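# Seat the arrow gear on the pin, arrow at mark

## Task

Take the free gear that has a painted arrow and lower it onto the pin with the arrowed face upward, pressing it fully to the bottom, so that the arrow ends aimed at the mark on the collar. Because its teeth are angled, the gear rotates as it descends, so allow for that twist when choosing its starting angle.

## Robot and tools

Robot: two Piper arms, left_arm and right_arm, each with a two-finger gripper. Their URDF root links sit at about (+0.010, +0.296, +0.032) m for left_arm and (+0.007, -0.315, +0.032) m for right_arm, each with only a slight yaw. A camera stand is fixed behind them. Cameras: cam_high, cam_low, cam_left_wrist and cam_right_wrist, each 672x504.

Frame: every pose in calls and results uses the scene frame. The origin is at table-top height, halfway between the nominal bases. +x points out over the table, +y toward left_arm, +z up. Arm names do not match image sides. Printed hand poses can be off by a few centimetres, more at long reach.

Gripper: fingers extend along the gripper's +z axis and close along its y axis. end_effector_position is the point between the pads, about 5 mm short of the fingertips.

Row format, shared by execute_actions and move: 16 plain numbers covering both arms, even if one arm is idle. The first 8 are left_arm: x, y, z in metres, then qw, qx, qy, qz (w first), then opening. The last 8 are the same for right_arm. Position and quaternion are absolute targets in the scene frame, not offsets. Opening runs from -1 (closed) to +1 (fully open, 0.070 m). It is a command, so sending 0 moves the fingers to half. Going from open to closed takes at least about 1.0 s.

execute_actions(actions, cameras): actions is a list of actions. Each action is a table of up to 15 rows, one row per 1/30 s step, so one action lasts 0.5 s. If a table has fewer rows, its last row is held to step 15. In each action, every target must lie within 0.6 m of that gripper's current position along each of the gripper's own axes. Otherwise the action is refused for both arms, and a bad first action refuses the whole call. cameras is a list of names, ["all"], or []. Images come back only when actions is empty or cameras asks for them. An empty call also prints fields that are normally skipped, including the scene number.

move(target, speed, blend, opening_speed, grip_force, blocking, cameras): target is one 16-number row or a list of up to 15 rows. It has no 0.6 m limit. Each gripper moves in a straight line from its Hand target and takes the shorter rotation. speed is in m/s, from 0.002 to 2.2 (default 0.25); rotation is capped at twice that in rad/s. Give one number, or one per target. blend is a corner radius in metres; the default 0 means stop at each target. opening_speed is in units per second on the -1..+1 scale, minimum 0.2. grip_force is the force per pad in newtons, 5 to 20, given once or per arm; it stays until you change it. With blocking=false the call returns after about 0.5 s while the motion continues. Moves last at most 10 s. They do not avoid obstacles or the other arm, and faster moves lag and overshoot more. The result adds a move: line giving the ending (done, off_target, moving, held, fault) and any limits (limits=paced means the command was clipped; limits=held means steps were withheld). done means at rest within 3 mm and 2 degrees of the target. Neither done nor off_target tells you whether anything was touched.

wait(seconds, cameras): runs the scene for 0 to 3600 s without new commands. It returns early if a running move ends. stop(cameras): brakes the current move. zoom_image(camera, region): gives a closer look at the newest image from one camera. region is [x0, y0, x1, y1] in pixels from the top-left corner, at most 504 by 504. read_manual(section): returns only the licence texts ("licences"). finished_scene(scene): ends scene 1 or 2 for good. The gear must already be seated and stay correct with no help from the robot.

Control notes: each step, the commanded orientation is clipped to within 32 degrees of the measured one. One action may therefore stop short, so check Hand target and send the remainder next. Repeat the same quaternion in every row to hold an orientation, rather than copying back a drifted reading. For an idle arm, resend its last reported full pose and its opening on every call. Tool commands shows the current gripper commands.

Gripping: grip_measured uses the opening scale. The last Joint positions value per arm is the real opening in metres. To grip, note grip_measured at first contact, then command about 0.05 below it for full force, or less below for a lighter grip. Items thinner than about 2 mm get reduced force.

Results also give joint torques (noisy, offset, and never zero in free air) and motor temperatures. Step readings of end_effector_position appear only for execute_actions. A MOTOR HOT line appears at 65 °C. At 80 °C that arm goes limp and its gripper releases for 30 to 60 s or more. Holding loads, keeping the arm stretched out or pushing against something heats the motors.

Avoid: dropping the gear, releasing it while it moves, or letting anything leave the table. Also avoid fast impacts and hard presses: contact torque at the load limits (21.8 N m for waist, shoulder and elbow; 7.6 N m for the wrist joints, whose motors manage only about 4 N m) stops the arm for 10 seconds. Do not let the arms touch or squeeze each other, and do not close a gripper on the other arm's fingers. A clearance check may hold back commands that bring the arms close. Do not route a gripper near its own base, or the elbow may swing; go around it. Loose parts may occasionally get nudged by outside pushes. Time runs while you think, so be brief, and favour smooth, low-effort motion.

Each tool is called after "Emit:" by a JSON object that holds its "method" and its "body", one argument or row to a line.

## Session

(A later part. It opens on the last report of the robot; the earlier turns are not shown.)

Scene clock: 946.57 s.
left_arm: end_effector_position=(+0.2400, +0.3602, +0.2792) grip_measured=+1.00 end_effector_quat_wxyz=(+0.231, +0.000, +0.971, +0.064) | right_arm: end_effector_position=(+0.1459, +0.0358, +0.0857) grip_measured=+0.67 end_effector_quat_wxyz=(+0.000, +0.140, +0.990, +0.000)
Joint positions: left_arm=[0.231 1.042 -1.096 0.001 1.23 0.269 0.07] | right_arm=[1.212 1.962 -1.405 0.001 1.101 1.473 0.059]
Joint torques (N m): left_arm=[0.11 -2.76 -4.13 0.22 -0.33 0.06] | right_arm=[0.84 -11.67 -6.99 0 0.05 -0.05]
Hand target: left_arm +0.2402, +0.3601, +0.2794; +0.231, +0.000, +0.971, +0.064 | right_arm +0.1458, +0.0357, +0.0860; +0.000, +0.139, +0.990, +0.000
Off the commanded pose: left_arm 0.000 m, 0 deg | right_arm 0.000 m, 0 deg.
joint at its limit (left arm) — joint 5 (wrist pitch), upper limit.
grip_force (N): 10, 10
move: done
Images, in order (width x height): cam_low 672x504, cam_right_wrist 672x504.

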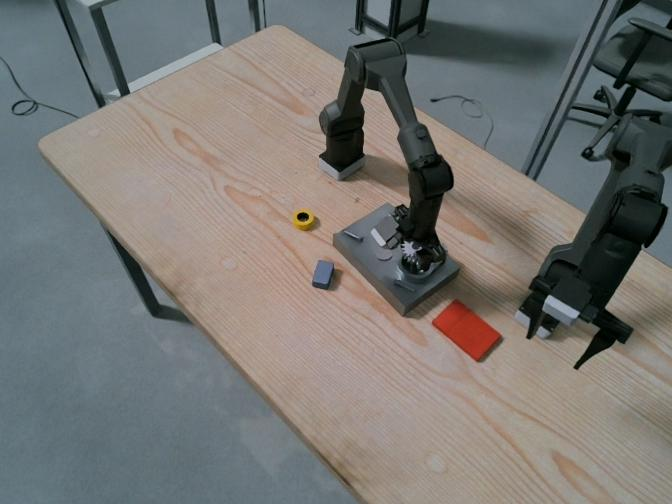

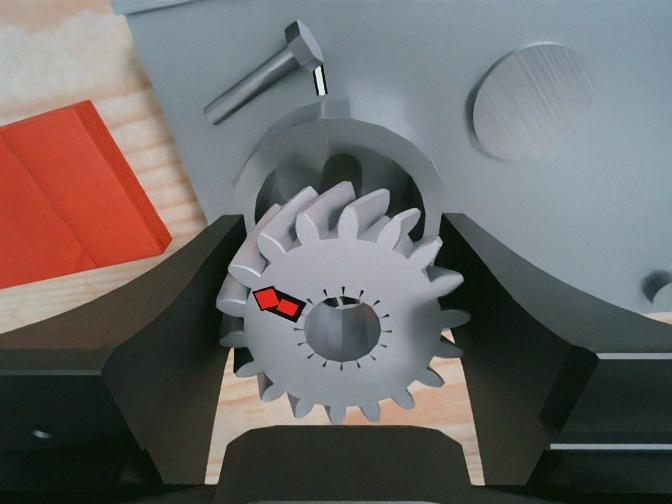

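Emit:
{"method": "move", "body": {
  "target": [
    [0.2402,0.3601,0.2794,0.231,0,0.971,0.064,1,0.1452,0.0357,0.0760,0,0.1392,0.9903,0,0.5]
  ],
  "speed": 0.03,
  "cameras": ["cam_right_wrist","cam_low"]
}}

Emit:
{"method": "zoom_image", "body": {
  "camera": "cam_right_wrist",
  "region": [200, 50, 480, 400]
}}

Emit:
{"method": "zoom_image", "body": {
  "camera": "cam_low",
  "region": [370, 190, 470, 290]
}}

Scene clock: 965.60 s.
left_arm: end_effector_position=(+0.2400, +0.3602, +0.2792) grip_measured=+1.00 end_effector_quat_wxyz=(+0.231, +0.000, +0.971, +0.064) | right_arm: end_effector_position=(+0.1452, +0.0360, +0.0763) grip_measured=+0.67 end_effector_quat_wxyz=(+0.000, +0.139, +0.990, +0.001)
Joint positions: left_arm=[0.231 1.042 -1.096 0.001 1.23 0.269 0.07] | right_arm=[1.214 1.974 -1.384 0.001 1.066 1.474 0.059]
Joint torques (N m): left_arm=[0.1 -2.76 -4.14 0.22 -0.34 0.06] | right_arm=[0.74 -10.76 -6.05 0.12 0.04 0.12]
Hand target: left_arm +0.2402, +0.3601, +0.2794; +0.231, +0.000, +0.971, +0.064 | right_arm +0.1452, +0.0357, +0.0760; +0.000, +0.139, +0.990, +0.000
Off the commanded pose: left_arm 0.000 m, 0 deg | right_arm 0.000 m, 0 deg.
joint at its limit (left arm) — joint 5 (wrist pitch), upper limit.
grip_force (N): 10, 10
move: done
Images, in order (width x height): cam_low 672x504, cam_right_wrist 672x504.

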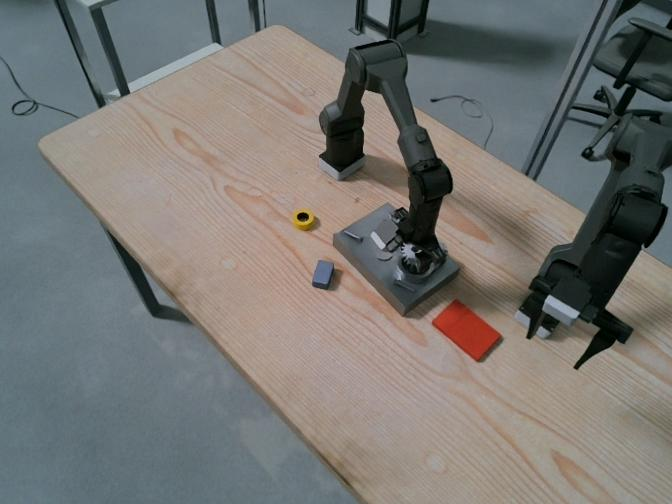

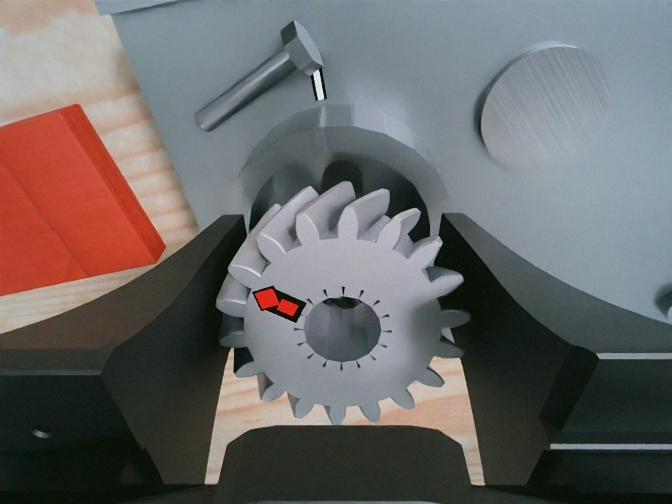

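Scaled by 1.440 from the camera's image (finer frame: 960x720).

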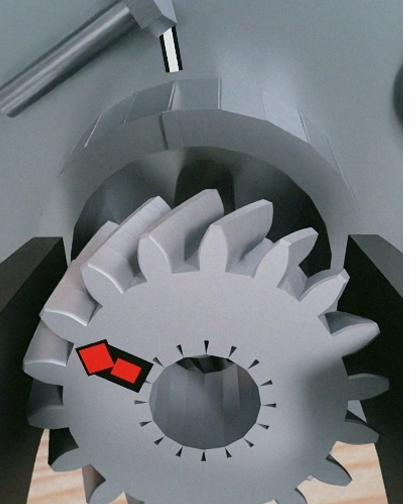

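Scaled by 5.040 from the camera's image (finer frame: 960x720).

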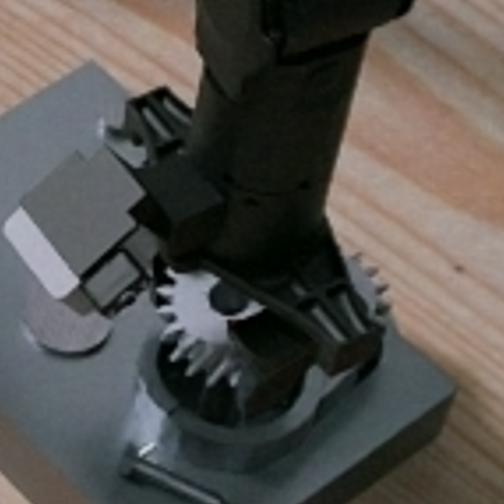

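Emit:
{"method": "move", "body": {
  "target": [
    [0.2402,0.3601,0.2794,0.231,0,0.971,0.064,1,0.1452,0.0357,0.0710,0,0.1392,0.9903,0,0.5]
  ],
  "speed": 0.03,
  "cameras": ["cam_right_wrist","cam_low"]
}}

Emit:
{"method": "zoom_image", "body": {
  "camera": "cam_right_wrist",
  "region": [200, 50, 480, 400]
}}

Emit:
{"method": "zoom_image", "body": {
  "camera": "cam_low",
  "region": [370, 190, 470, 290]
}}

Scene clock: 971.73 s.
left_arm: end_effector_position=(+0.2400, +0.3602, +0.2792) grip_measured=+1.00 end_effector_quat_wxyz=(+0.231, +0.000, +0.971, +0.064) | right_arm: end_effector_position=(+0.1452, +0.0361, +0.0715) grip_measured=+0.67 end_effector_quat_wxyz=(+0.000, +0.139, +0.990, +0.001)
Joint positions: left_arm=[0.231 1.042 -1.096 0.001 1.23 0.269 0.07] | right_arm=[1.214 1.981 -1.374 0.001 1.049 1.474 0.059]
Joint torques (N m): left_arm=[0.09 -2.76 -4.14 0.22 -0.33 0.06] | right_arm=[0.23 -10.43 -5.75 0.01 0.07 0.16]
Hand target: left_arm +0.2402, +0.3601, +0.2794; +0.231, +0.000, +0.971, +0.064 | right_arm +0.1452, +0.0357, +0.0710; +0.000, +0.139, +0.990, +0.000
Off the commanded pose: left_arm 0.000 m, 0 deg | right_arm 0.001 m, 0 deg.
joint at its limit (left arm) — joint 5 (wrist pitch), upper limit.
grip_force (N): 10, 10
move: done
Images, in order (width x height): cam_low 672x504, cam_right_wrist 672x504.

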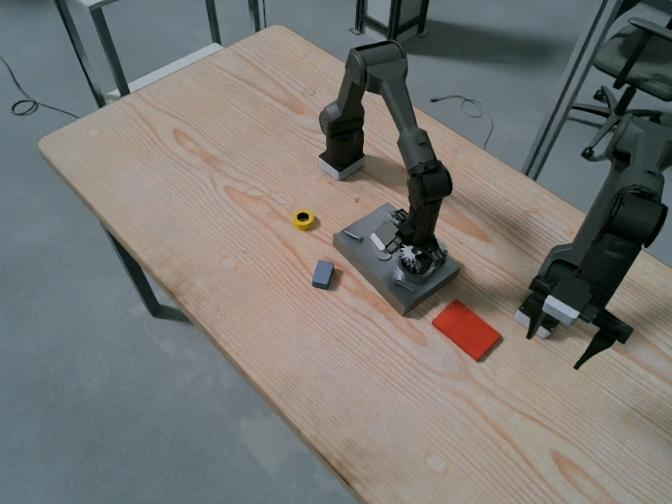

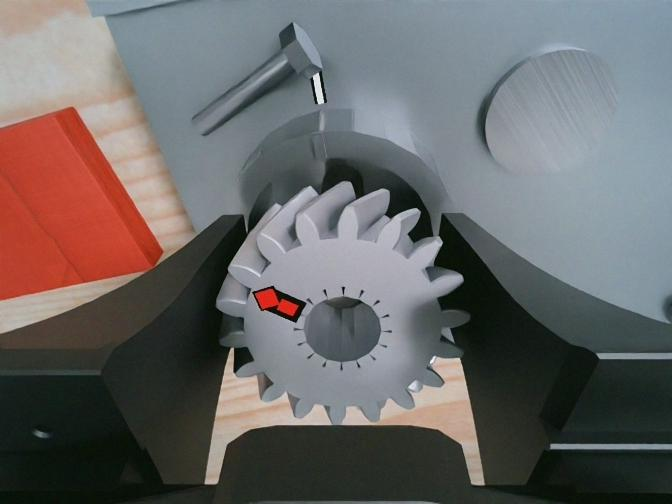

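Scaled by 1.440 from the camera's image (finer frame: 960x720).

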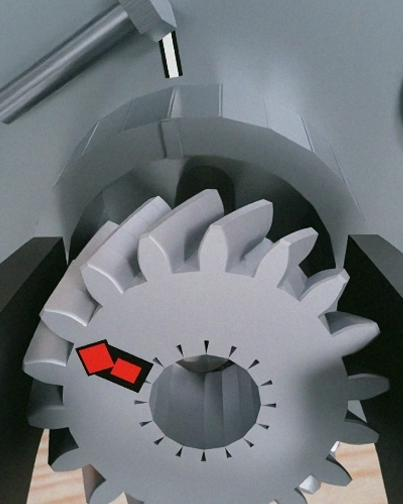

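Scaled by 5.040 from the camera's image (finer frame: 960x720).

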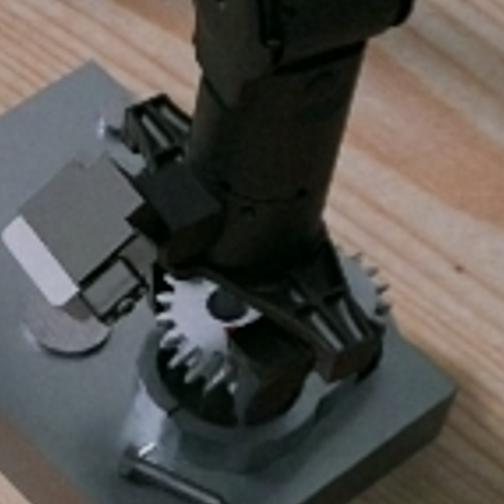

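Emit:
{"method": "move", "body": {
  "target": [
    [0.2402,0.3601,0.2794,0.231,0,0.971,0.064,1,0.1452,0.0357,0.0665,0,0.1392,0.9903,0,0.5]
  ],
  "speed": 0.03,
  "cameras": ["cam_right_wrist"]
}}

Emit:
{"method": "zoom_image", "body": {
  "camera": "cam_right_wrist",
  "region": [260, 230, 420, 400]
}}

Scene clock: 976.97 s.
left_arm: end_effector_position=(+0.2400, +0.3602, +0.2792) grip_measured=+1.00 end_effector_quat_wxyz=(+0.231, +0.000, +0.971, +0.064) | right_arm: end_effector_position=(+0.1460, +0.0358, +0.0666) grip_measured=+0.67 end_effector_quat_wxyz=(+0.001, +0.139, +0.990, +0.001)
Joint positions: left_arm=[0.231 1.042 -1.096 0.001 1.23 0.269 0.07] | right_arm=[1.213 1.989 -1.365 -0.001 1.033 1.474 0.059]
Joint torques (N m): left_arm=[0.1 -2.76 -4.14 0.21 -0.34 0.07] | right_arm=[1.55 -10.32 -4.46 0.59 0.62 0.05]
Hand target: left_arm +0.2402, +0.3601, +0.2794; +0.231, +0.000, +0.971, +0.064 | right_arm +0.1452, +0.0357, +0.0665; +0.000, +0.139, +0.990, +0.000
Off the commanded pose: left_arm 0.000 m, 0 deg | right_arm 0.001 m, 0 deg.
joint at its limit (left arm) — joint 5 (wrist pitch), upper limit.
grip_force (N): 10, 10
move: done

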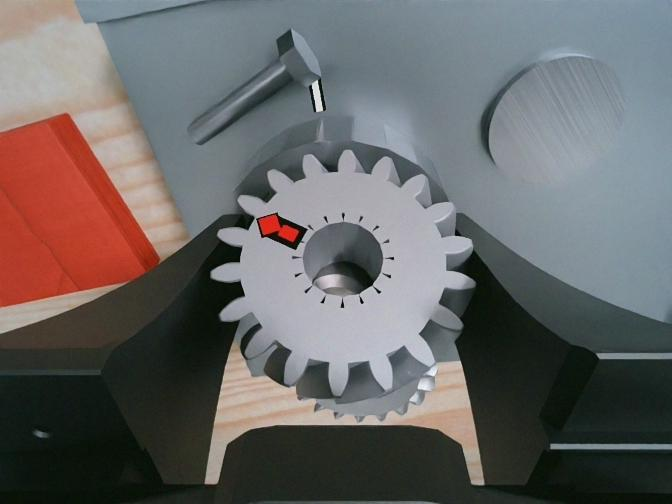

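Scaled by 2.965 from the camera's image (finer frame: 960x720).

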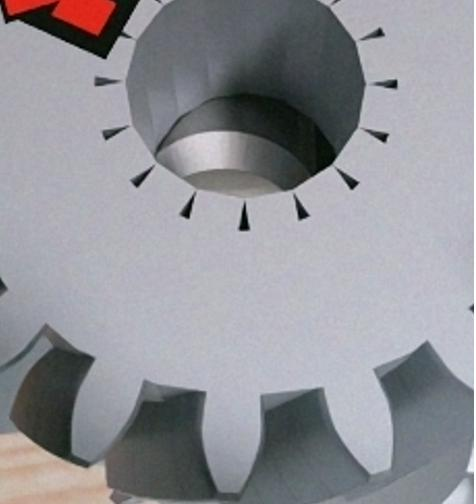

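Emit:
{"method": "move", "body": {
  "target": [
    [0.2402,0.3601,0.2794,0.231,0,0.971,0.064,1,0.1458,0.0360,0.1,0,0.1392,0.9903,0,0.5],
    [0.2402,0.3601,0.2794,0.231,0,0.971,0.064,1,0.114,0.0380,0.1,0,0.1392,0.9903,0,0.5],
    [0.2402,0.3601,0.2794,0.231,0,0.971,0.064,1,0.114,0.0380,0.0755,0,0.1392,0.9903,0,0.5],
    [0.2402,0.3601,0.2794,0.231,0,0.971,0.064,1,0.114,0.0380,0.086,0,0.1392,0.9903,0,0.5]
  ],
  "speed": 0.05,
  "cameras": ["cam_right_wrist"]
}}

Emit:
{"method": "zoom_image", "body": {
  "camera": "cam_right_wrist",
  "region": [200, 50, 480, 400]
}}

Scene clock: 996.10 s.
left_arm: end_effector_position=(+0.2400, +0.3602, +0.2792) grip_measured=+1.00 end_effector_quat_wxyz=(+0.231, +0.000, +0.971, +0.064) | right_arm: end_effector_position=(+0.1143, +0.0377, +0.0855) grip_measured=+0.66 end_effector_quat_wxyz=(+0.000, +0.139, +0.990, -0.001)
Joint positions: left_arm=[0.231 1.042 -1.096 0.001 1.23 0.269 0.07] | right_arm=[1.294 1.936 -1.362 0 1.086 1.555 0.058]
Joint torques (N m): left_arm=[0.1 -2.76 -4.13 0.22 -0.33 0.07] | right_arm=[0.86 -11.76 -7.44 0.14 -0.09 0.14]
Hand target: left_arm +0.2402, +0.3601, +0.2794; +0.231, +0.000, +0.971, +0.064 | right_arm +0.1140, +0.0380, +0.0860; +0.000, +0.139, +0.990, +0.000
Off the commanded pose: left_arm 0.000 m, 0 deg | right_arm 0.001 m, 0 deg.
joint at its limit (left arm) — joint 5 (wrist pitch), upper limit.
grip_force (N): 10, 10
move: done

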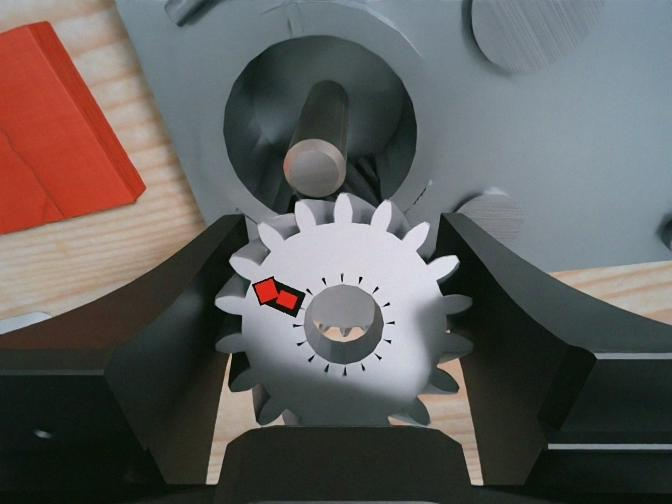

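Scaled by 1.440 from the camera's image (finer frame: 960x720).

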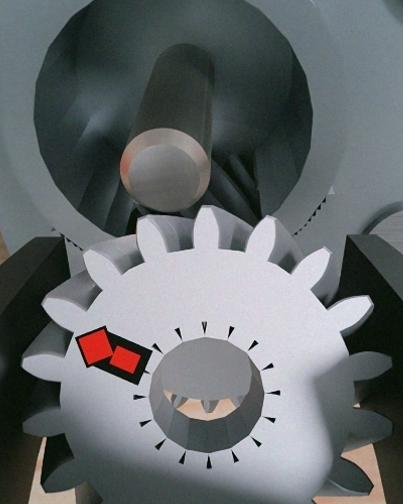

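Emit:
{"method": "move", "body": {
  "target": [
    [0.2402,0.3601,0.2794,0.231,0,0.971,0.064,1,0.122,0.0380,0.1,0,0.1392,0.9903,0,0.5],
    [0.2402,0.3601,0.2794,0.231,0,0.971,0.064,1,0.122,0.0380,0.082,0,0.1392,0.9903,0,0.5],
    [0.2402,0.3601,0.2794,0.231,0,0.971,0.064,1,0.114,0.0380,0.080,0,0.1392,0.9903,0,0.5],
    [0.2402,0.3601,0.2794,0.231,0,0.971,0.064,1,0.114,0.0380,0.0760,0,0.1392,0.9903,0,0.5]
  ],
  "speed": 0.05,
  "cameras": ["cam_right_wrist"]
}}

Emit:
{"method": "zoom_image", "body": {
  "camera": "cam_right_wrist",
  "region": [200, 50, 480, 400]
}}

Scene clock: 1006.33 s.
left_arm: end_effector_position=(+0.2400, +0.3602, +0.2792) grip_measured=+1.00 end_effector_quat_wxyz=(+0.231, +0.000, +0.971, +0.064) | right_arm: end_effector_position=(+0.1134, +0.0382, +0.0763) grip_measured=+0.66 end_effector_quat_wxyz=(+0.000, +0.139, +0.990, +0.001)
Joint positions: left_arm=[0.231 1.042 -1.096 0.001 1.23 0.269 0.07] | right_arm=[1.296 1.947 -1.34 0.001 1.05 1.555 0.058]
Joint torques (N m): left_arm=[0.1 -2.77 -4.14 0.22 -0.33 0.07] | right_arm=[-0.9 -10 -6.87 -0.18 -0.11 -0.07]
Hand target: left_arm +0.2402, +0.3601, +0.2794; +0.231, +0.000, +0.971, +0.064 | right_arm +0.1140, +0.0380, +0.0760; +0.000, +0.139, +0.990, +0.000
Off the commanded pose: left_arm 0.000 m, 0 deg | right_arm 0.001 m, 0 deg.
joint at its limit (left arm) — joint 5 (wrist pitch), upper limit.
grip_force (N): 10, 10
move: done

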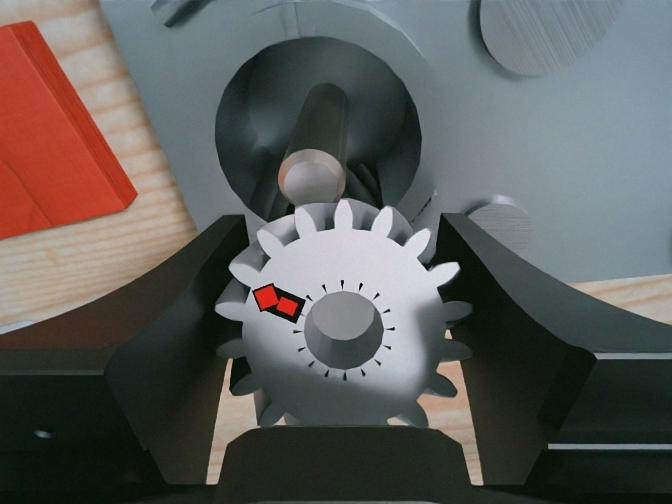

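Scaled by 1.440 from the camera's image (finer frame: 960x720).

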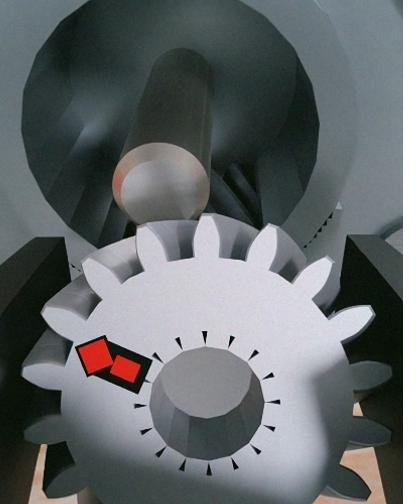

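Emit:
{"method": "move", "body": {
  "target": [
    [0.2402,0.3601,0.2794,0.231,0,0.971,0.064,1,0.114,0.0380,0.104,0,0.1392,0.9903,0,0.5],
    [0.2402,0.3601,0.2794,0.231,0,0.971,0.064,1,0.128,0.0380,0.104,0,0.1392,0.9903,0,0.5],
    [0.2402,0.3601,0.2794,0.231,0,0.971,0.064,1,0.128,0.0380,0.083,0,0.1392,0.9903,0,0.5]
  ],
  "speed": 0.05,
  "cameras": ["cam_right_wrist"]
}}

Emit:
{"method": "zoom_image", "body": {
  "camera": "cam_low",
  "region": [370, 190, 470, 290]
}}

Scene clock: 1019.30 s.
left_arm: end_effector_position=(+0.2400, +0.3602, +0.2792) grip_measured=+1.00 end_effector_quat_wxyz=(+0.231, +0.000, +0.971, +0.064) | right_arm: end_effector_position=(+0.1281, +0.0379, +0.0825) grip_measured=+0.66 end_effector_quat_wxyz=(+0.000, +0.139, +0.990, +0.000)
Joint positions: left_arm=[0.231 1.042 -1.096 0.001 1.23 0.269 0.07] | right_arm=[1.259 1.953 -1.377 0 1.082 1.519 0.058]
Joint torques (N m): left_arm=[0.1 -2.76 -4.14 0.22 -0.33 0.07] | right_arm=[0.91 -11.51 -7.02 0.13 0.09 0.14]
Hand target: left_arm +0.2402, +0.3601, +0.2794; +0.231, +0.000, +0.971, +0.064 | right_arm +0.1280, +0.0380, +0.0830; +0.000, +0.139, +0.990, +0.000
Off the commanded pose: left_arm 0.000 m, 0 deg | right_arm 0.000 m, 0 deg.
joint at its limit (left arm) — joint 5 (wrist pitch), upper limit.
grip_force (N): 10, 10
move: done

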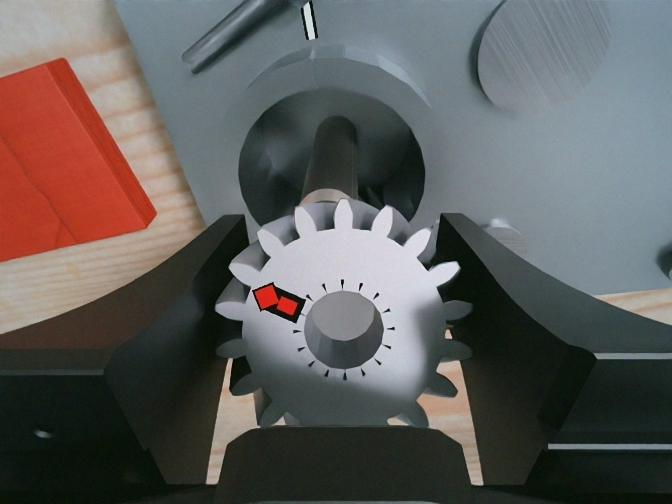

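This scene's latest camera images include none from cam_low. They are from: cam_right_wrist. cam_low's image comes with the result of a call that names it in "cameras".

Emit:
{"method": "move", "body": {
  "target": [
    [0.2402,0.3601,0.2794,0.231,0,0.971,0.064,1,0.122,0.0380,0.083,0,0.1392,0.9903,0,0.5],
    [0.2402,0.3601,0.2794,0.231,0,0.971,0.064,1,0.120,0.0380,0.0755,0,0.1392,0.9903,0,0.5]
  ],
  "speed": 0.05,
  "cameras": ["cam_right_wrist","cam_low"]
}}

Emit:
{"method": "zoom_image", "body": {
  "camera": "cam_low",
  "region": [370, 190, 470, 290]
}}

Scene clock: 1026.40 s.
left_arm: end_effector_position=(+0.2400, +0.3602, +0.2792) grip_measured=+1.00 end_effector_quat_wxyz=(+0.231, +0.000, +0.971, +0.064) | right_arm: end_effector_position=(+0.1201, +0.0380, +0.0758) grip_measured=+0.66 end_effector_quat_wxyz=(+0.000, +0.139, +0.990, +0.000)
Joint positions: left_arm=[0.231 1.042 -1.096 0.001 1.23 0.269 0.07] | right_arm=[1.279 1.954 -1.349 0 1.052 1.539 0.058]
Joint torques (N m): left_arm=[0.1 -2.77 -4.13 0.22 -0.33 0.07] | right_arm=[0.49 -9.69 -6.35 -0.16 -0.01 0.05]
Hand target: left_arm +0.2402, +0.3601, +0.2794; +0.231, +0.000, +0.971, +0.064 | right_arm +0.1200, +0.0380, +0.0755; +0.000, +0.139, +0.990, +0.000
Off the commanded pose: left_arm 0.000 m, 0 deg | right_arm 0.000 m, 0 deg.
joint at its limit (left arm) — joint 5 (wrist pitch), upper limit.
grip_force (N): 10, 10
move: done
Images, in order (width x height): cam_low 672x504, cam_right_wrist 672x504.

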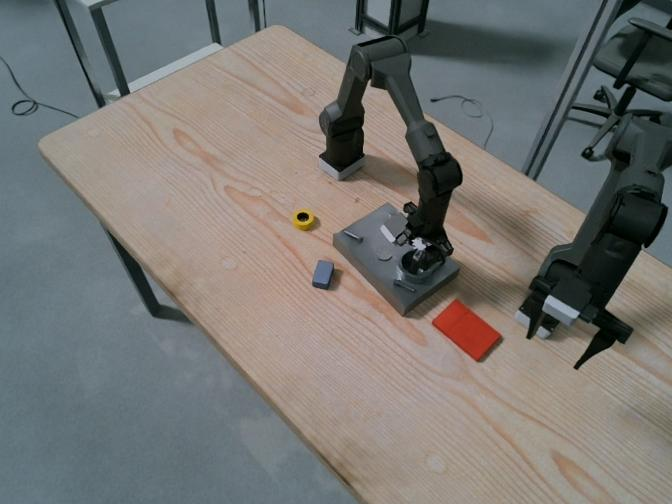

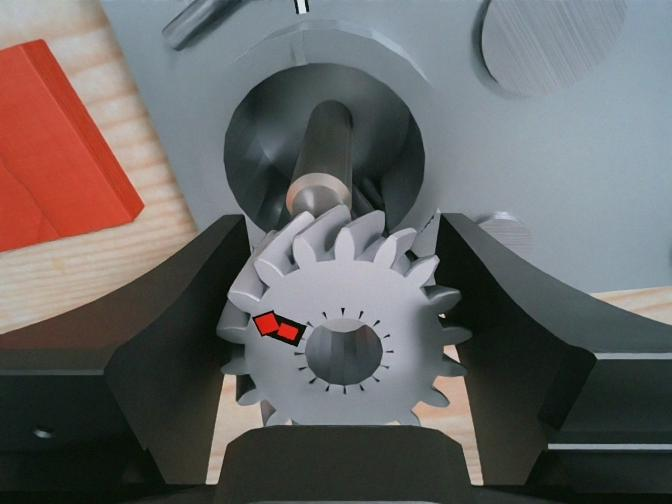

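Scaled by 5.040 from the camera's image (finer frame: 960x720).

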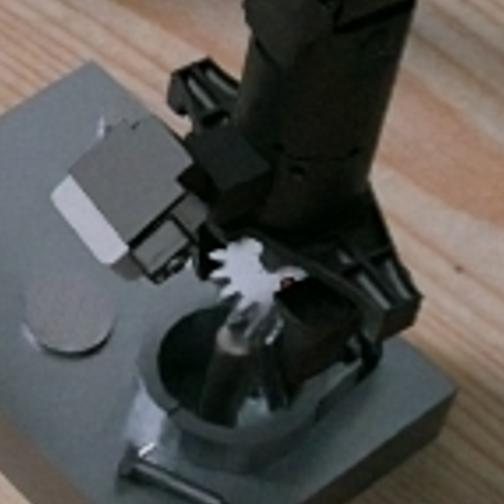

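Emit:
{"method": "move", "body": {
  "target": [
    [0.2402,0.3601,0.2794,0.231,0,0.971,0.064,1,0.118,0.0380,0.0725,0,0.1392,0.9903,0,0.5]
  ],
  "speed": 0.04,
  "cameras": ["cam_right_wrist"]
}}

Emit:
{"method": "zoom_image", "body": {
  "camera": "cam_right_wrist",
  "region": [200, 50, 480, 400]
}}

Scene clock: 1036.33 s.
left_arm: end_effector_position=(+0.2400, +0.3602, +0.2792) grip_measured=+1.00 end_effector_quat_wxyz=(+0.231, +0.000, +0.971, +0.064) | right_arm: end_effector_position=(+0.1182, +0.0383, +0.0726) grip_measured=+0.66 end_effector_quat_wxyz=(+0.000, +0.139, +0.990, +0.000)
Joint positions: left_arm=[0.231 1.042 -1.096 0.001 1.23 0.269 0.07] | right_arm=[1.284 1.958 -1.341 0 1.04 1.545 0.058]
Joint torques (N m): left_arm=[0.11 -2.76 -4.13 0.22 -0.33 0.08] | right_arm=[0.13 -10.34 -5.37 0 0.01 -0.03]
Hand target: left_arm +0.2402, +0.3601, +0.2794; +0.231, +0.000, +0.971, +0.064 | right_arm +0.1180, +0.0380, +0.0725; +0.000, +0.139, +0.990, +0.000
Off the commanded pose: left_arm 0.000 m, 0 deg | right_arm 0.000 m, 0 deg.
joint at its limit (left arm) — joint 5 (wrist pitch), upper limit.
grip_force (N): 10, 10
move: done

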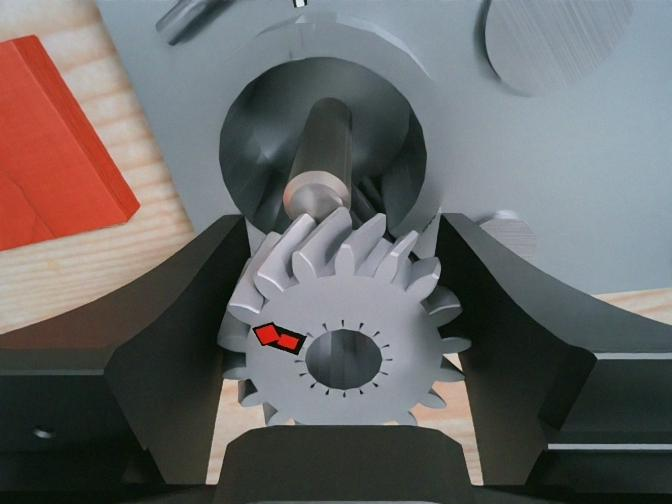

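Scaled by 1.440 from the camera's image (finer frame: 960x720).

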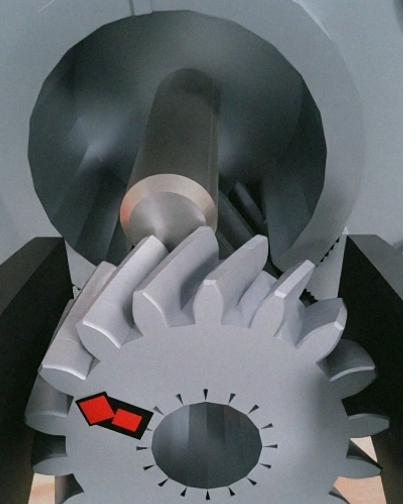

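Emit:
{"method": "move", "body": {
  "target": [
    [0.2402,0.3601,0.2794,0.231,0,0.971,0.064,1,0.118,0.0380,0.092,0,0.1392,0.9903,0,0.5],
    [0.2402,0.3601,0.2794,0.231,0,0.971,0.064,1,0.1523,0.0343,0.092,0,0.1392,0.9903,0,0.5],
    [0.2402,0.3601,0.2794,0.231,0,0.971,0.064,1,0.1523,0.0343,0.0735,0,0.1392,0.9903,0,0.5]
  ],
  "speed": [0.06,0.06,0.04],
  "cameras": ["cam_right_wrist","cam_low"]
}}

Emit:
{"method": "zoom_image", "body": {
  "camera": "cam_right_wrist",
  "region": [260, 230, 460, 430]
}}

Emit:
{"method": "zoom_image", "body": {
  "camera": "cam_low",
  "region": [370, 190, 470, 290]
}}

Scene clock: 1049.63 s.
left_arm: end_effector_position=(+0.2400, +0.3602, +0.2792) grip_measured=+1.00 end_effector_quat_wxyz=(+0.231, +0.000, +0.971, +0.064) | right_arm: end_effector_position=(+0.1526, +0.0342, +0.0732) grip_measured=+0.66 end_effector_quat_wxyz=(+0.000, +0.139, +0.990, +0.000)
Joint positions: left_arm=[0.231 1.042 -1.096 0.001 1.23 0.269 0.07] | right_arm=[1.194 1.983 -1.385 0 1.06 1.455 0.058]
Joint torques (N m): left_arm=[0.1 -2.76 -4.14 0.21 -0.33 0.08] | right_arm=[0.57 -11.42 -6.68 0.13 0.07 0.15]
Hand target: left_arm +0.2402, +0.3601, +0.2794; +0.231, +0.000, +0.971, +0.064 | right_arm +0.1523, +0.0343, +0.0735; +0.000, +0.139, +0.990, +0.000
Off the commanded pose: left_arm 0.000 m, 0 deg | right_arm 0.000 m, 0 deg.
joint at its limit (left arm) — joint 5 (wrist pitch), upper limit.
grip_force (N): 10, 10
move: done
Images, in order (width x height): cam_low 672x504, cam_right_wrist 672x504.

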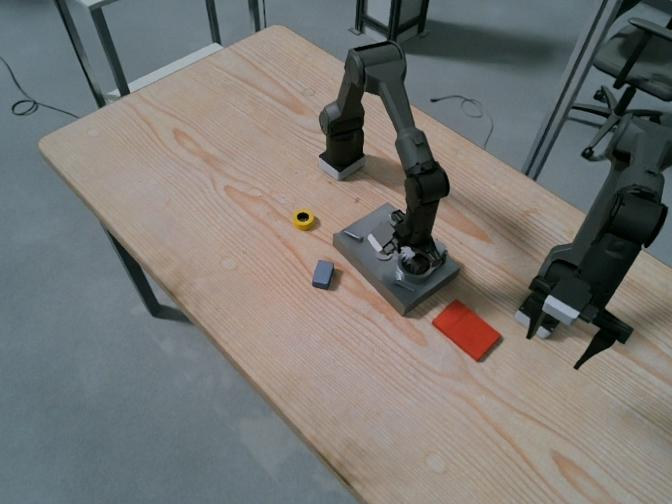

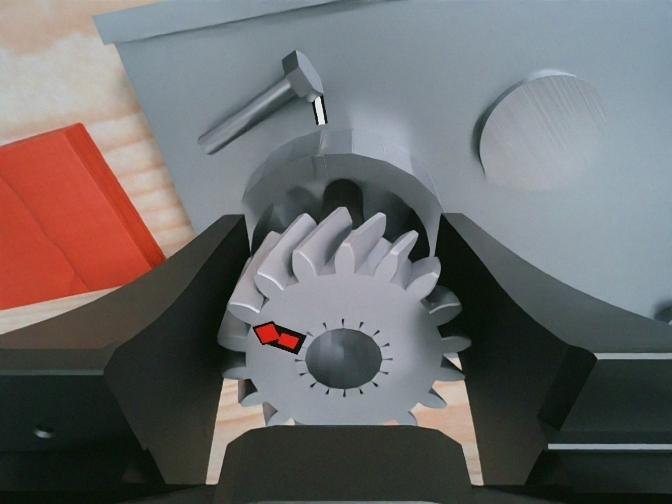

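Scaled by 2.520 from the camera's image (finer frame: 960x720).

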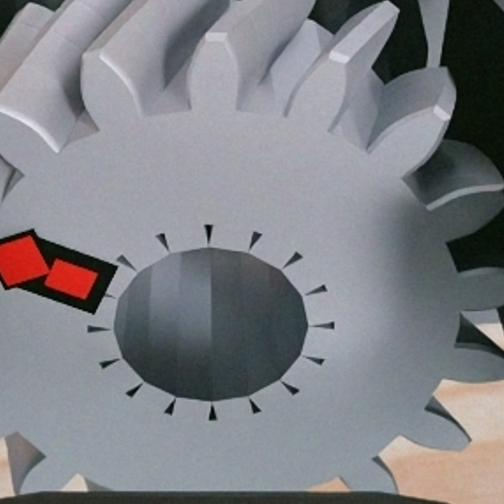

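Scaled by 5.040 from the camera's image (finer frame: 960x720).

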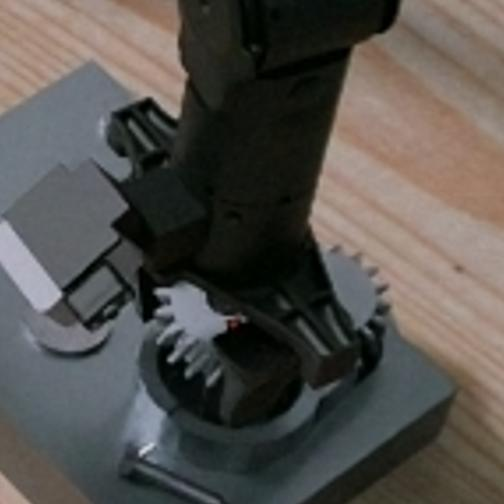

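Emit:
{"method": "zoom_image", "body": {
  "camera": "cam_low",
  "region": [395, 235, 445, 275]
}}

Scaled by 10.080 from the camera's image (finer frame: 960x720).

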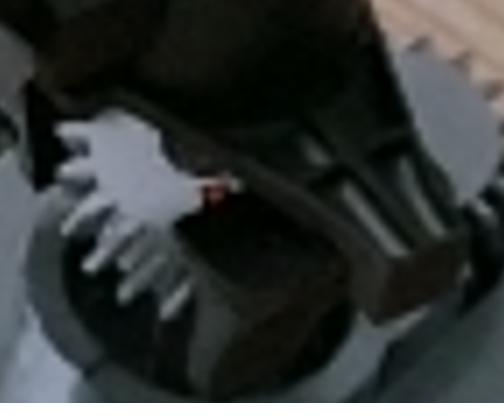

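Emit:
{"method": "move", "body": {
  "target": [
    [0.2402,0.3601,0.2794,0.231,0,0.971,0.064,1,0.1500,0.0348,0.0765,0,0.1392,0.9903,0,0.5],
    [0.2402,0.3601,0.2794,0.231,0,0.971,0.064,1,0.1500,0.0348,0.0712,0,0.1392,0.9903,0,0.5]
  ],
  "speed": 0.03,
  "cameras": ["cam_right_wrist","cam_low"]
}}

Emit:
{"method": "zoom_image", "body": {
  "camera": "cam_right_wrist",
  "region": [260, 230, 460, 430]
}}

Scene clock: 1064.83 s.
left_arm: end_effector_position=(+0.2400, +0.3602, +0.2792) grip_measured=+1.00 end_effector_quat_wxyz=(+0.231, +0.000, +0.971, +0.064) | right_arm: end_effector_position=(+0.1501, +0.0354, +0.0720) grip_measured=+0.66 end_effector_quat_wxyz=(+0.000, +0.139, +0.990, +0.001)
Joint positions: left_arm=[0.231 1.042 -1.096 0.001 1.23 0.269 0.07] | right_arm=[1.201 1.983 -1.38 0 1.052 1.462 0.058]
Joint torques (N m): left_arm=[0.11 -2.76 -4.14 0.21 -0.33 0.08] | right_arm=[-0.44 -10.55 -5.61 -0.03 0.04 -0.03]
Hand target: left_arm +0.2402, +0.3601, +0.2794; +0.231, +0.000, +0.971, +0.064 | right_arm +0.1500, +0.0348, +0.0712; +0.000, +0.139, +0.990, +0.000
Off the commanded pose: left_arm 0.000 m, 0 deg | right_arm 0.001 m, 0 deg.
joint at its limit (left arm) — joint 5 (wrist pitch), upper limit.
grip_force (N): 10, 10
move: done
Images, in order (width x height): cam_low 672x504, cam_right_wrist 672x504.

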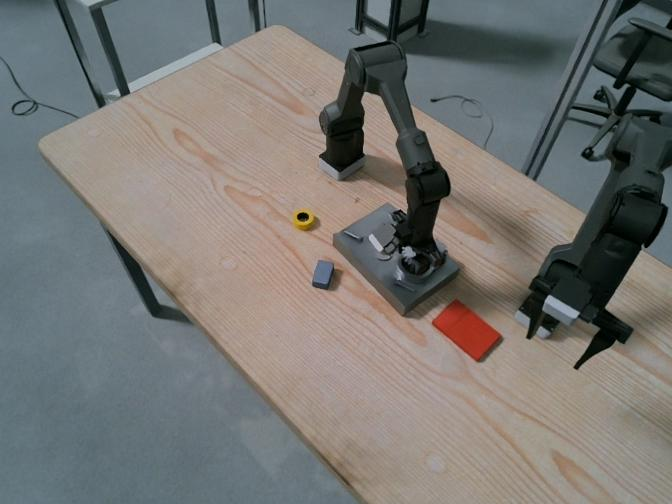

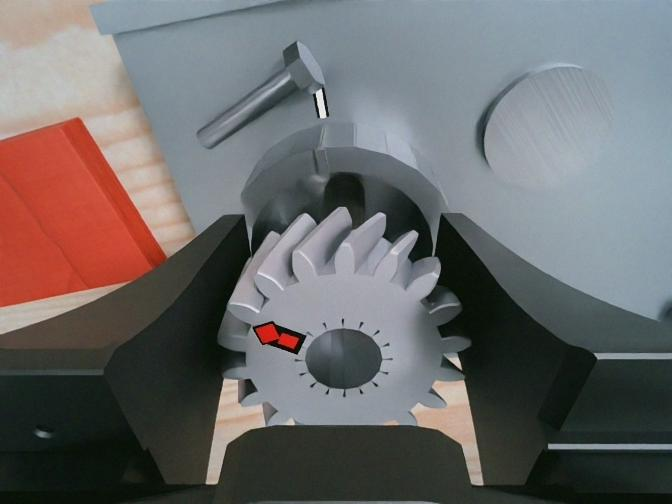

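Scaled by 2.520 from the camera's image (finer frame: 960x720).

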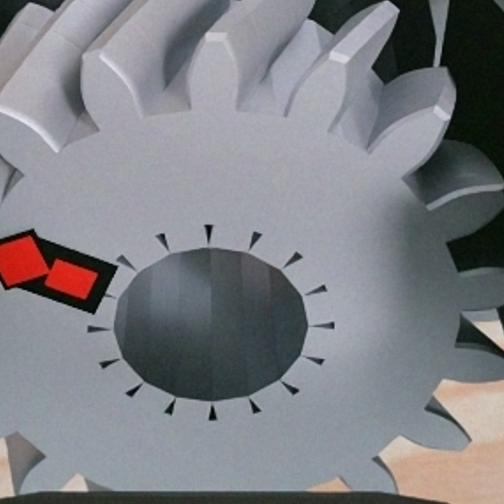

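Emit:
{"method": "move", "body": {
  "target": [
    [0.2402,0.3601,0.2794,0.231,0,0.971,0.064,1,0.1500,0.0363,0.0750,0,0.1392,0.9903,0,0.5],
    [0.2402,0.3601,0.2794,0.231,0,0.971,0.064,1,0.1500,0.0363,0.0700,0,0.1392,0.9903,0,0.5]
  ],
  "speed": 0.03,
  "cameras": ["cam_right_wrist"]
}}

Emit:
{"method": "zoom_image", "body": {
  "camera": "cam_right_wrist",
  "region": [260, 230, 460, 430]
}}

Scene clock: 1071.13 s.
left_arm: end_effector_position=(+0.2400, +0.3602, +0.2792) grip_measured=+1.00 end_effector_quat_wxyz=(+0.231, +0.000, +0.971, +0.064) | right_arm: end_effector_position=(+0.1503, +0.0368, +0.0705) grip_measured=+0.66 end_effector_quat_wxyz=(+0.000, +0.139, +0.990, +0.001)
Joint positions: left_arm=[0.231 1.042 -1.096 0.001 1.23 0.269 0.07] | right_arm=[1.202 1.99 -1.385 0 1.051 1.463 0.058]
Joint torques (N m): left_arm=[0.11 -2.75 -4.14 0.21 -0.33 0.08] | right_arm=[0.86 -11 -5.31 -0.13 0.07 0.13]
Hand target: left_arm +0.2402, +0.3601, +0.2794; +0.231, +0.000, +0.971, +0.064 | right_arm +0.1500, +0.0363, +0.0700; +0.000, +0.139, +0.990, +0.000
Off the commanded pose: left_arm 0.000 m, 0 deg | right_arm 0.001 m, 0 deg.
joint at its limit (left arm) — joint 5 (wrist pitch), upper limit.
grip_force (N): 10, 10
move: done

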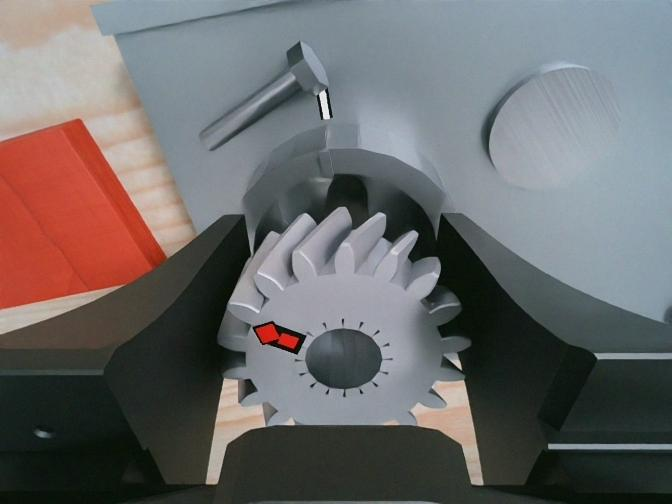

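Scaled by 2.520 from the camera's image (finer frame: 960x720).

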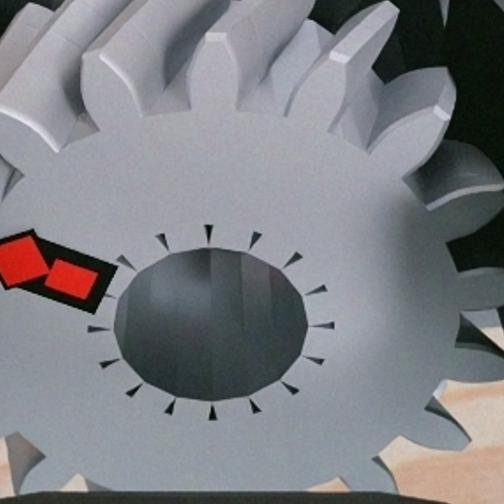

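Emit:
{"method": "move", "body": {
  "target": [
    [0.2402,0.3601,0.2794,0.231,0,0.971,0.064,1,0.1505,0.0372,0.0700,0,0.1392,0.9903,0,0.5],
    [0.2402,0.3601,0.2794,0.231,0,0.971,0.064,1,0.1505,0.0372,0.0675,0,0.1392,0.9903,0,0.5]
  ],
  "speed": 0.03,
  "cameras": ["cam_right_wrist","cam_low"]
}}

Emit:
{"method": "zoom_image", "body": {
  "camera": "cam_right_wrist",
  "region": [260, 230, 460, 430]
}}

Emit:
{"method": "zoom_image", "body": {
  "camera": "cam_low",
  "region": [370, 190, 470, 290]
}}

Scene clock: 1077.73 s.
left_arm: end_effector_position=(+0.2400, +0.3602, +0.2792) grip_measured=+1.00 end_effector_quat_wxyz=(+0.231, +0.000, +0.971, +0.064) | right_arm: end_effector_position=(+0.1507, +0.0377, +0.0680) grip_measured=+0.66 end_effector_quat_wxyz=(+0.000, +0.139, +0.990, +0.001)
Joint positions: left_arm=[0.231 1.042 -1.096 0.001 1.23 0.269 0.07] | right_arm=[1.202 1.997 -1.386 0 1.044 1.463 0.058]
Joint torques (N m): left_arm=[0.13 -2.75 -4.14 0.22 -0.33 0.08] | right_arm=[0.12 -10.45 -5.69 0.05 0.04 -0.05]
Hand target: left_arm +0.2402, +0.3601, +0.2794; +0.231, +0.000, +0.971, +0.064 | right_arm +0.1505, +0.0372, +0.0675; +0.000, +0.139, +0.990, +0.000
Off the commanded pose: left_arm 0.000 m, 0 deg | right_arm 0.001 m, 0 deg.
joint at its limit (left arm) — joint 5 (wrist pitch), upper limit.
grip_force (N): 10, 10
move: done
Images, in order (width x height): cam_low 672x504, cam_right_wrist 672x504.

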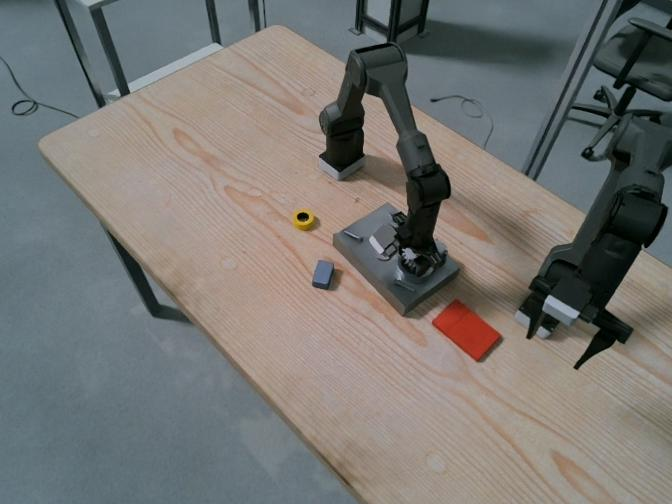

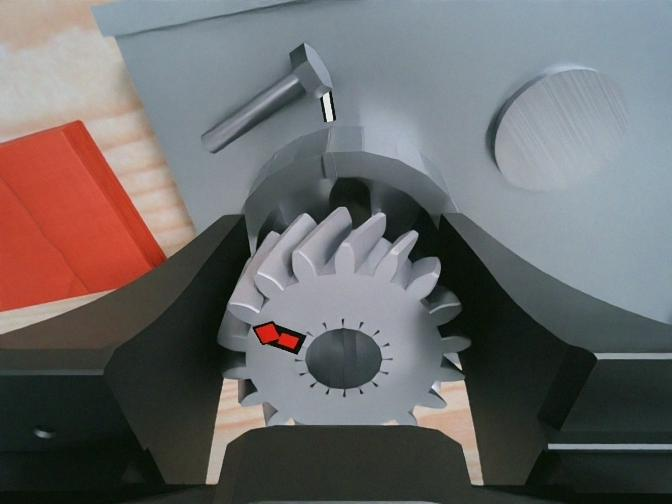

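Scaled by 2.520 from the camera's image (finer frame: 960x720).

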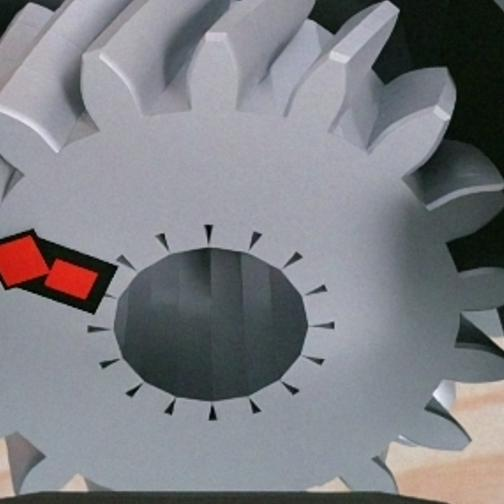

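Scaled by 5.040 from the camera's image (finer frame: 960x720).

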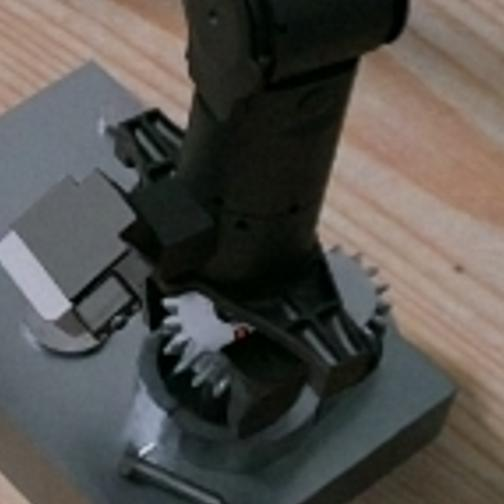

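Emit:
{"method": "move", "body": {
  "target": [
    [0.2402,0.3601,0.2794,0.231,0,0.971,0.064,1,0.1535,0.0375,0.0685,0,0.1392,0.9903,0,0.5]
  ],
  "speed": 0.03
}}

Emit:
{"method": "move", "body": {
  "target": [
    [0.2402,0.3601,0.2794,0.231,0,0.971,0.064,1,0.1480,0.0375,0.0685,0,0.1392,0.9903,0,0.5]
  ],
  "speed": 0.03,
  "cameras": ["cam_right_wrist"]
}}

Scene clock: 1086.00 s.
left_arm: end_effector_position=(+0.2400, +0.3602, +0.2792) grip_measured=+1.00 end_effector_quat_wxyz=(+0.231, +0.000, +0.971, +0.064) | right_arm: end_effector_position=(+0.1538, +0.0373, +0.0683) grip_measured=+0.66 end_effector_quat_wxyz=(+0.000, +0.139, +0.990, +0.000)
Joint positions: left_arm=[0.231 1.042 -1.096 0.001 1.23 0.269 0.07] | right_arm=[1.194 2.001 -1.394 0 1.051 1.455 0.058]
Joint torques (N m): left_arm=[0.11 -2.75 -4.14 0.21 -0.33 0.08] | right_arm=[0.73 -11.17 -8.37 -0.12 0.06 0.13]
Hand target: left_arm +0.2402, +0.3601, +0.2794; +0.231, +0.000, +0.971, +0.064 | right_arm +0.1535, +0.0375, +0.0685; +0.000, +0.139, +0.990, +0.000
Off the commanded pose: left_arm 0.000 m, 0 deg | right_arm 0.000 m, 0 deg.
joint at its limit (left arm) — joint 5 (wrist pitch), upper limit.
grip_force (N): 10, 10
move: done

Scene clock: 1086.50 s.
left_arm: end_effector_position=(+0.2400, +0.3602, +0.2792) grip_measured=+1.00 end_effector_quat_wxyz=(+0.231, +0.000, +0.971, +0.064) | right_arm: end_effector_position=(+0.1479, +0.0376, +0.0682) grip_measured=+0.66 end_effector_quat_wxyz=(+0.000, +0.139, +0.990, -0.001)
Joint positions: left_arm=[0.231 1.042 -1.096 0.001 1.23 0.269 0.07] | right_arm=[1.209 1.996 -1.384 0 1.047 1.469 0.058]
Joint torques (N m): left_arm=[0.11 -2.76 -4.14 0.21 -0.33 0.08] | right_arm=[-0.26 -12.11 -5.76 -0.03 -0.08 -0.06]
Hand target: left_arm +0.2402, +0.3601, +0.2794; +0.231, +0.000, +0.971, +0.064 | right_arm +0.1480, +0.0375, +0.0685; +0.000, +0.139, +0.990, +0.000
Off the commanded pose: left_arm 0.000 m, 0 deg | right_arm 0.000 m, 0 deg.
joint at its limit (left arm) — joint 5 (wrist pitch), upper limit.
grip_force (N): 10, 10
move: done

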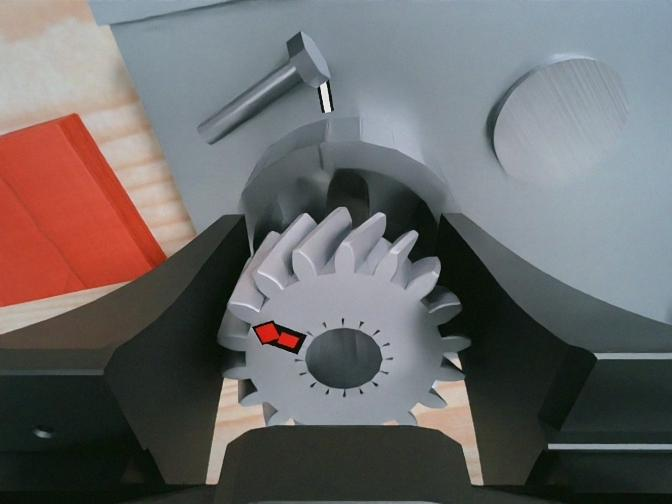

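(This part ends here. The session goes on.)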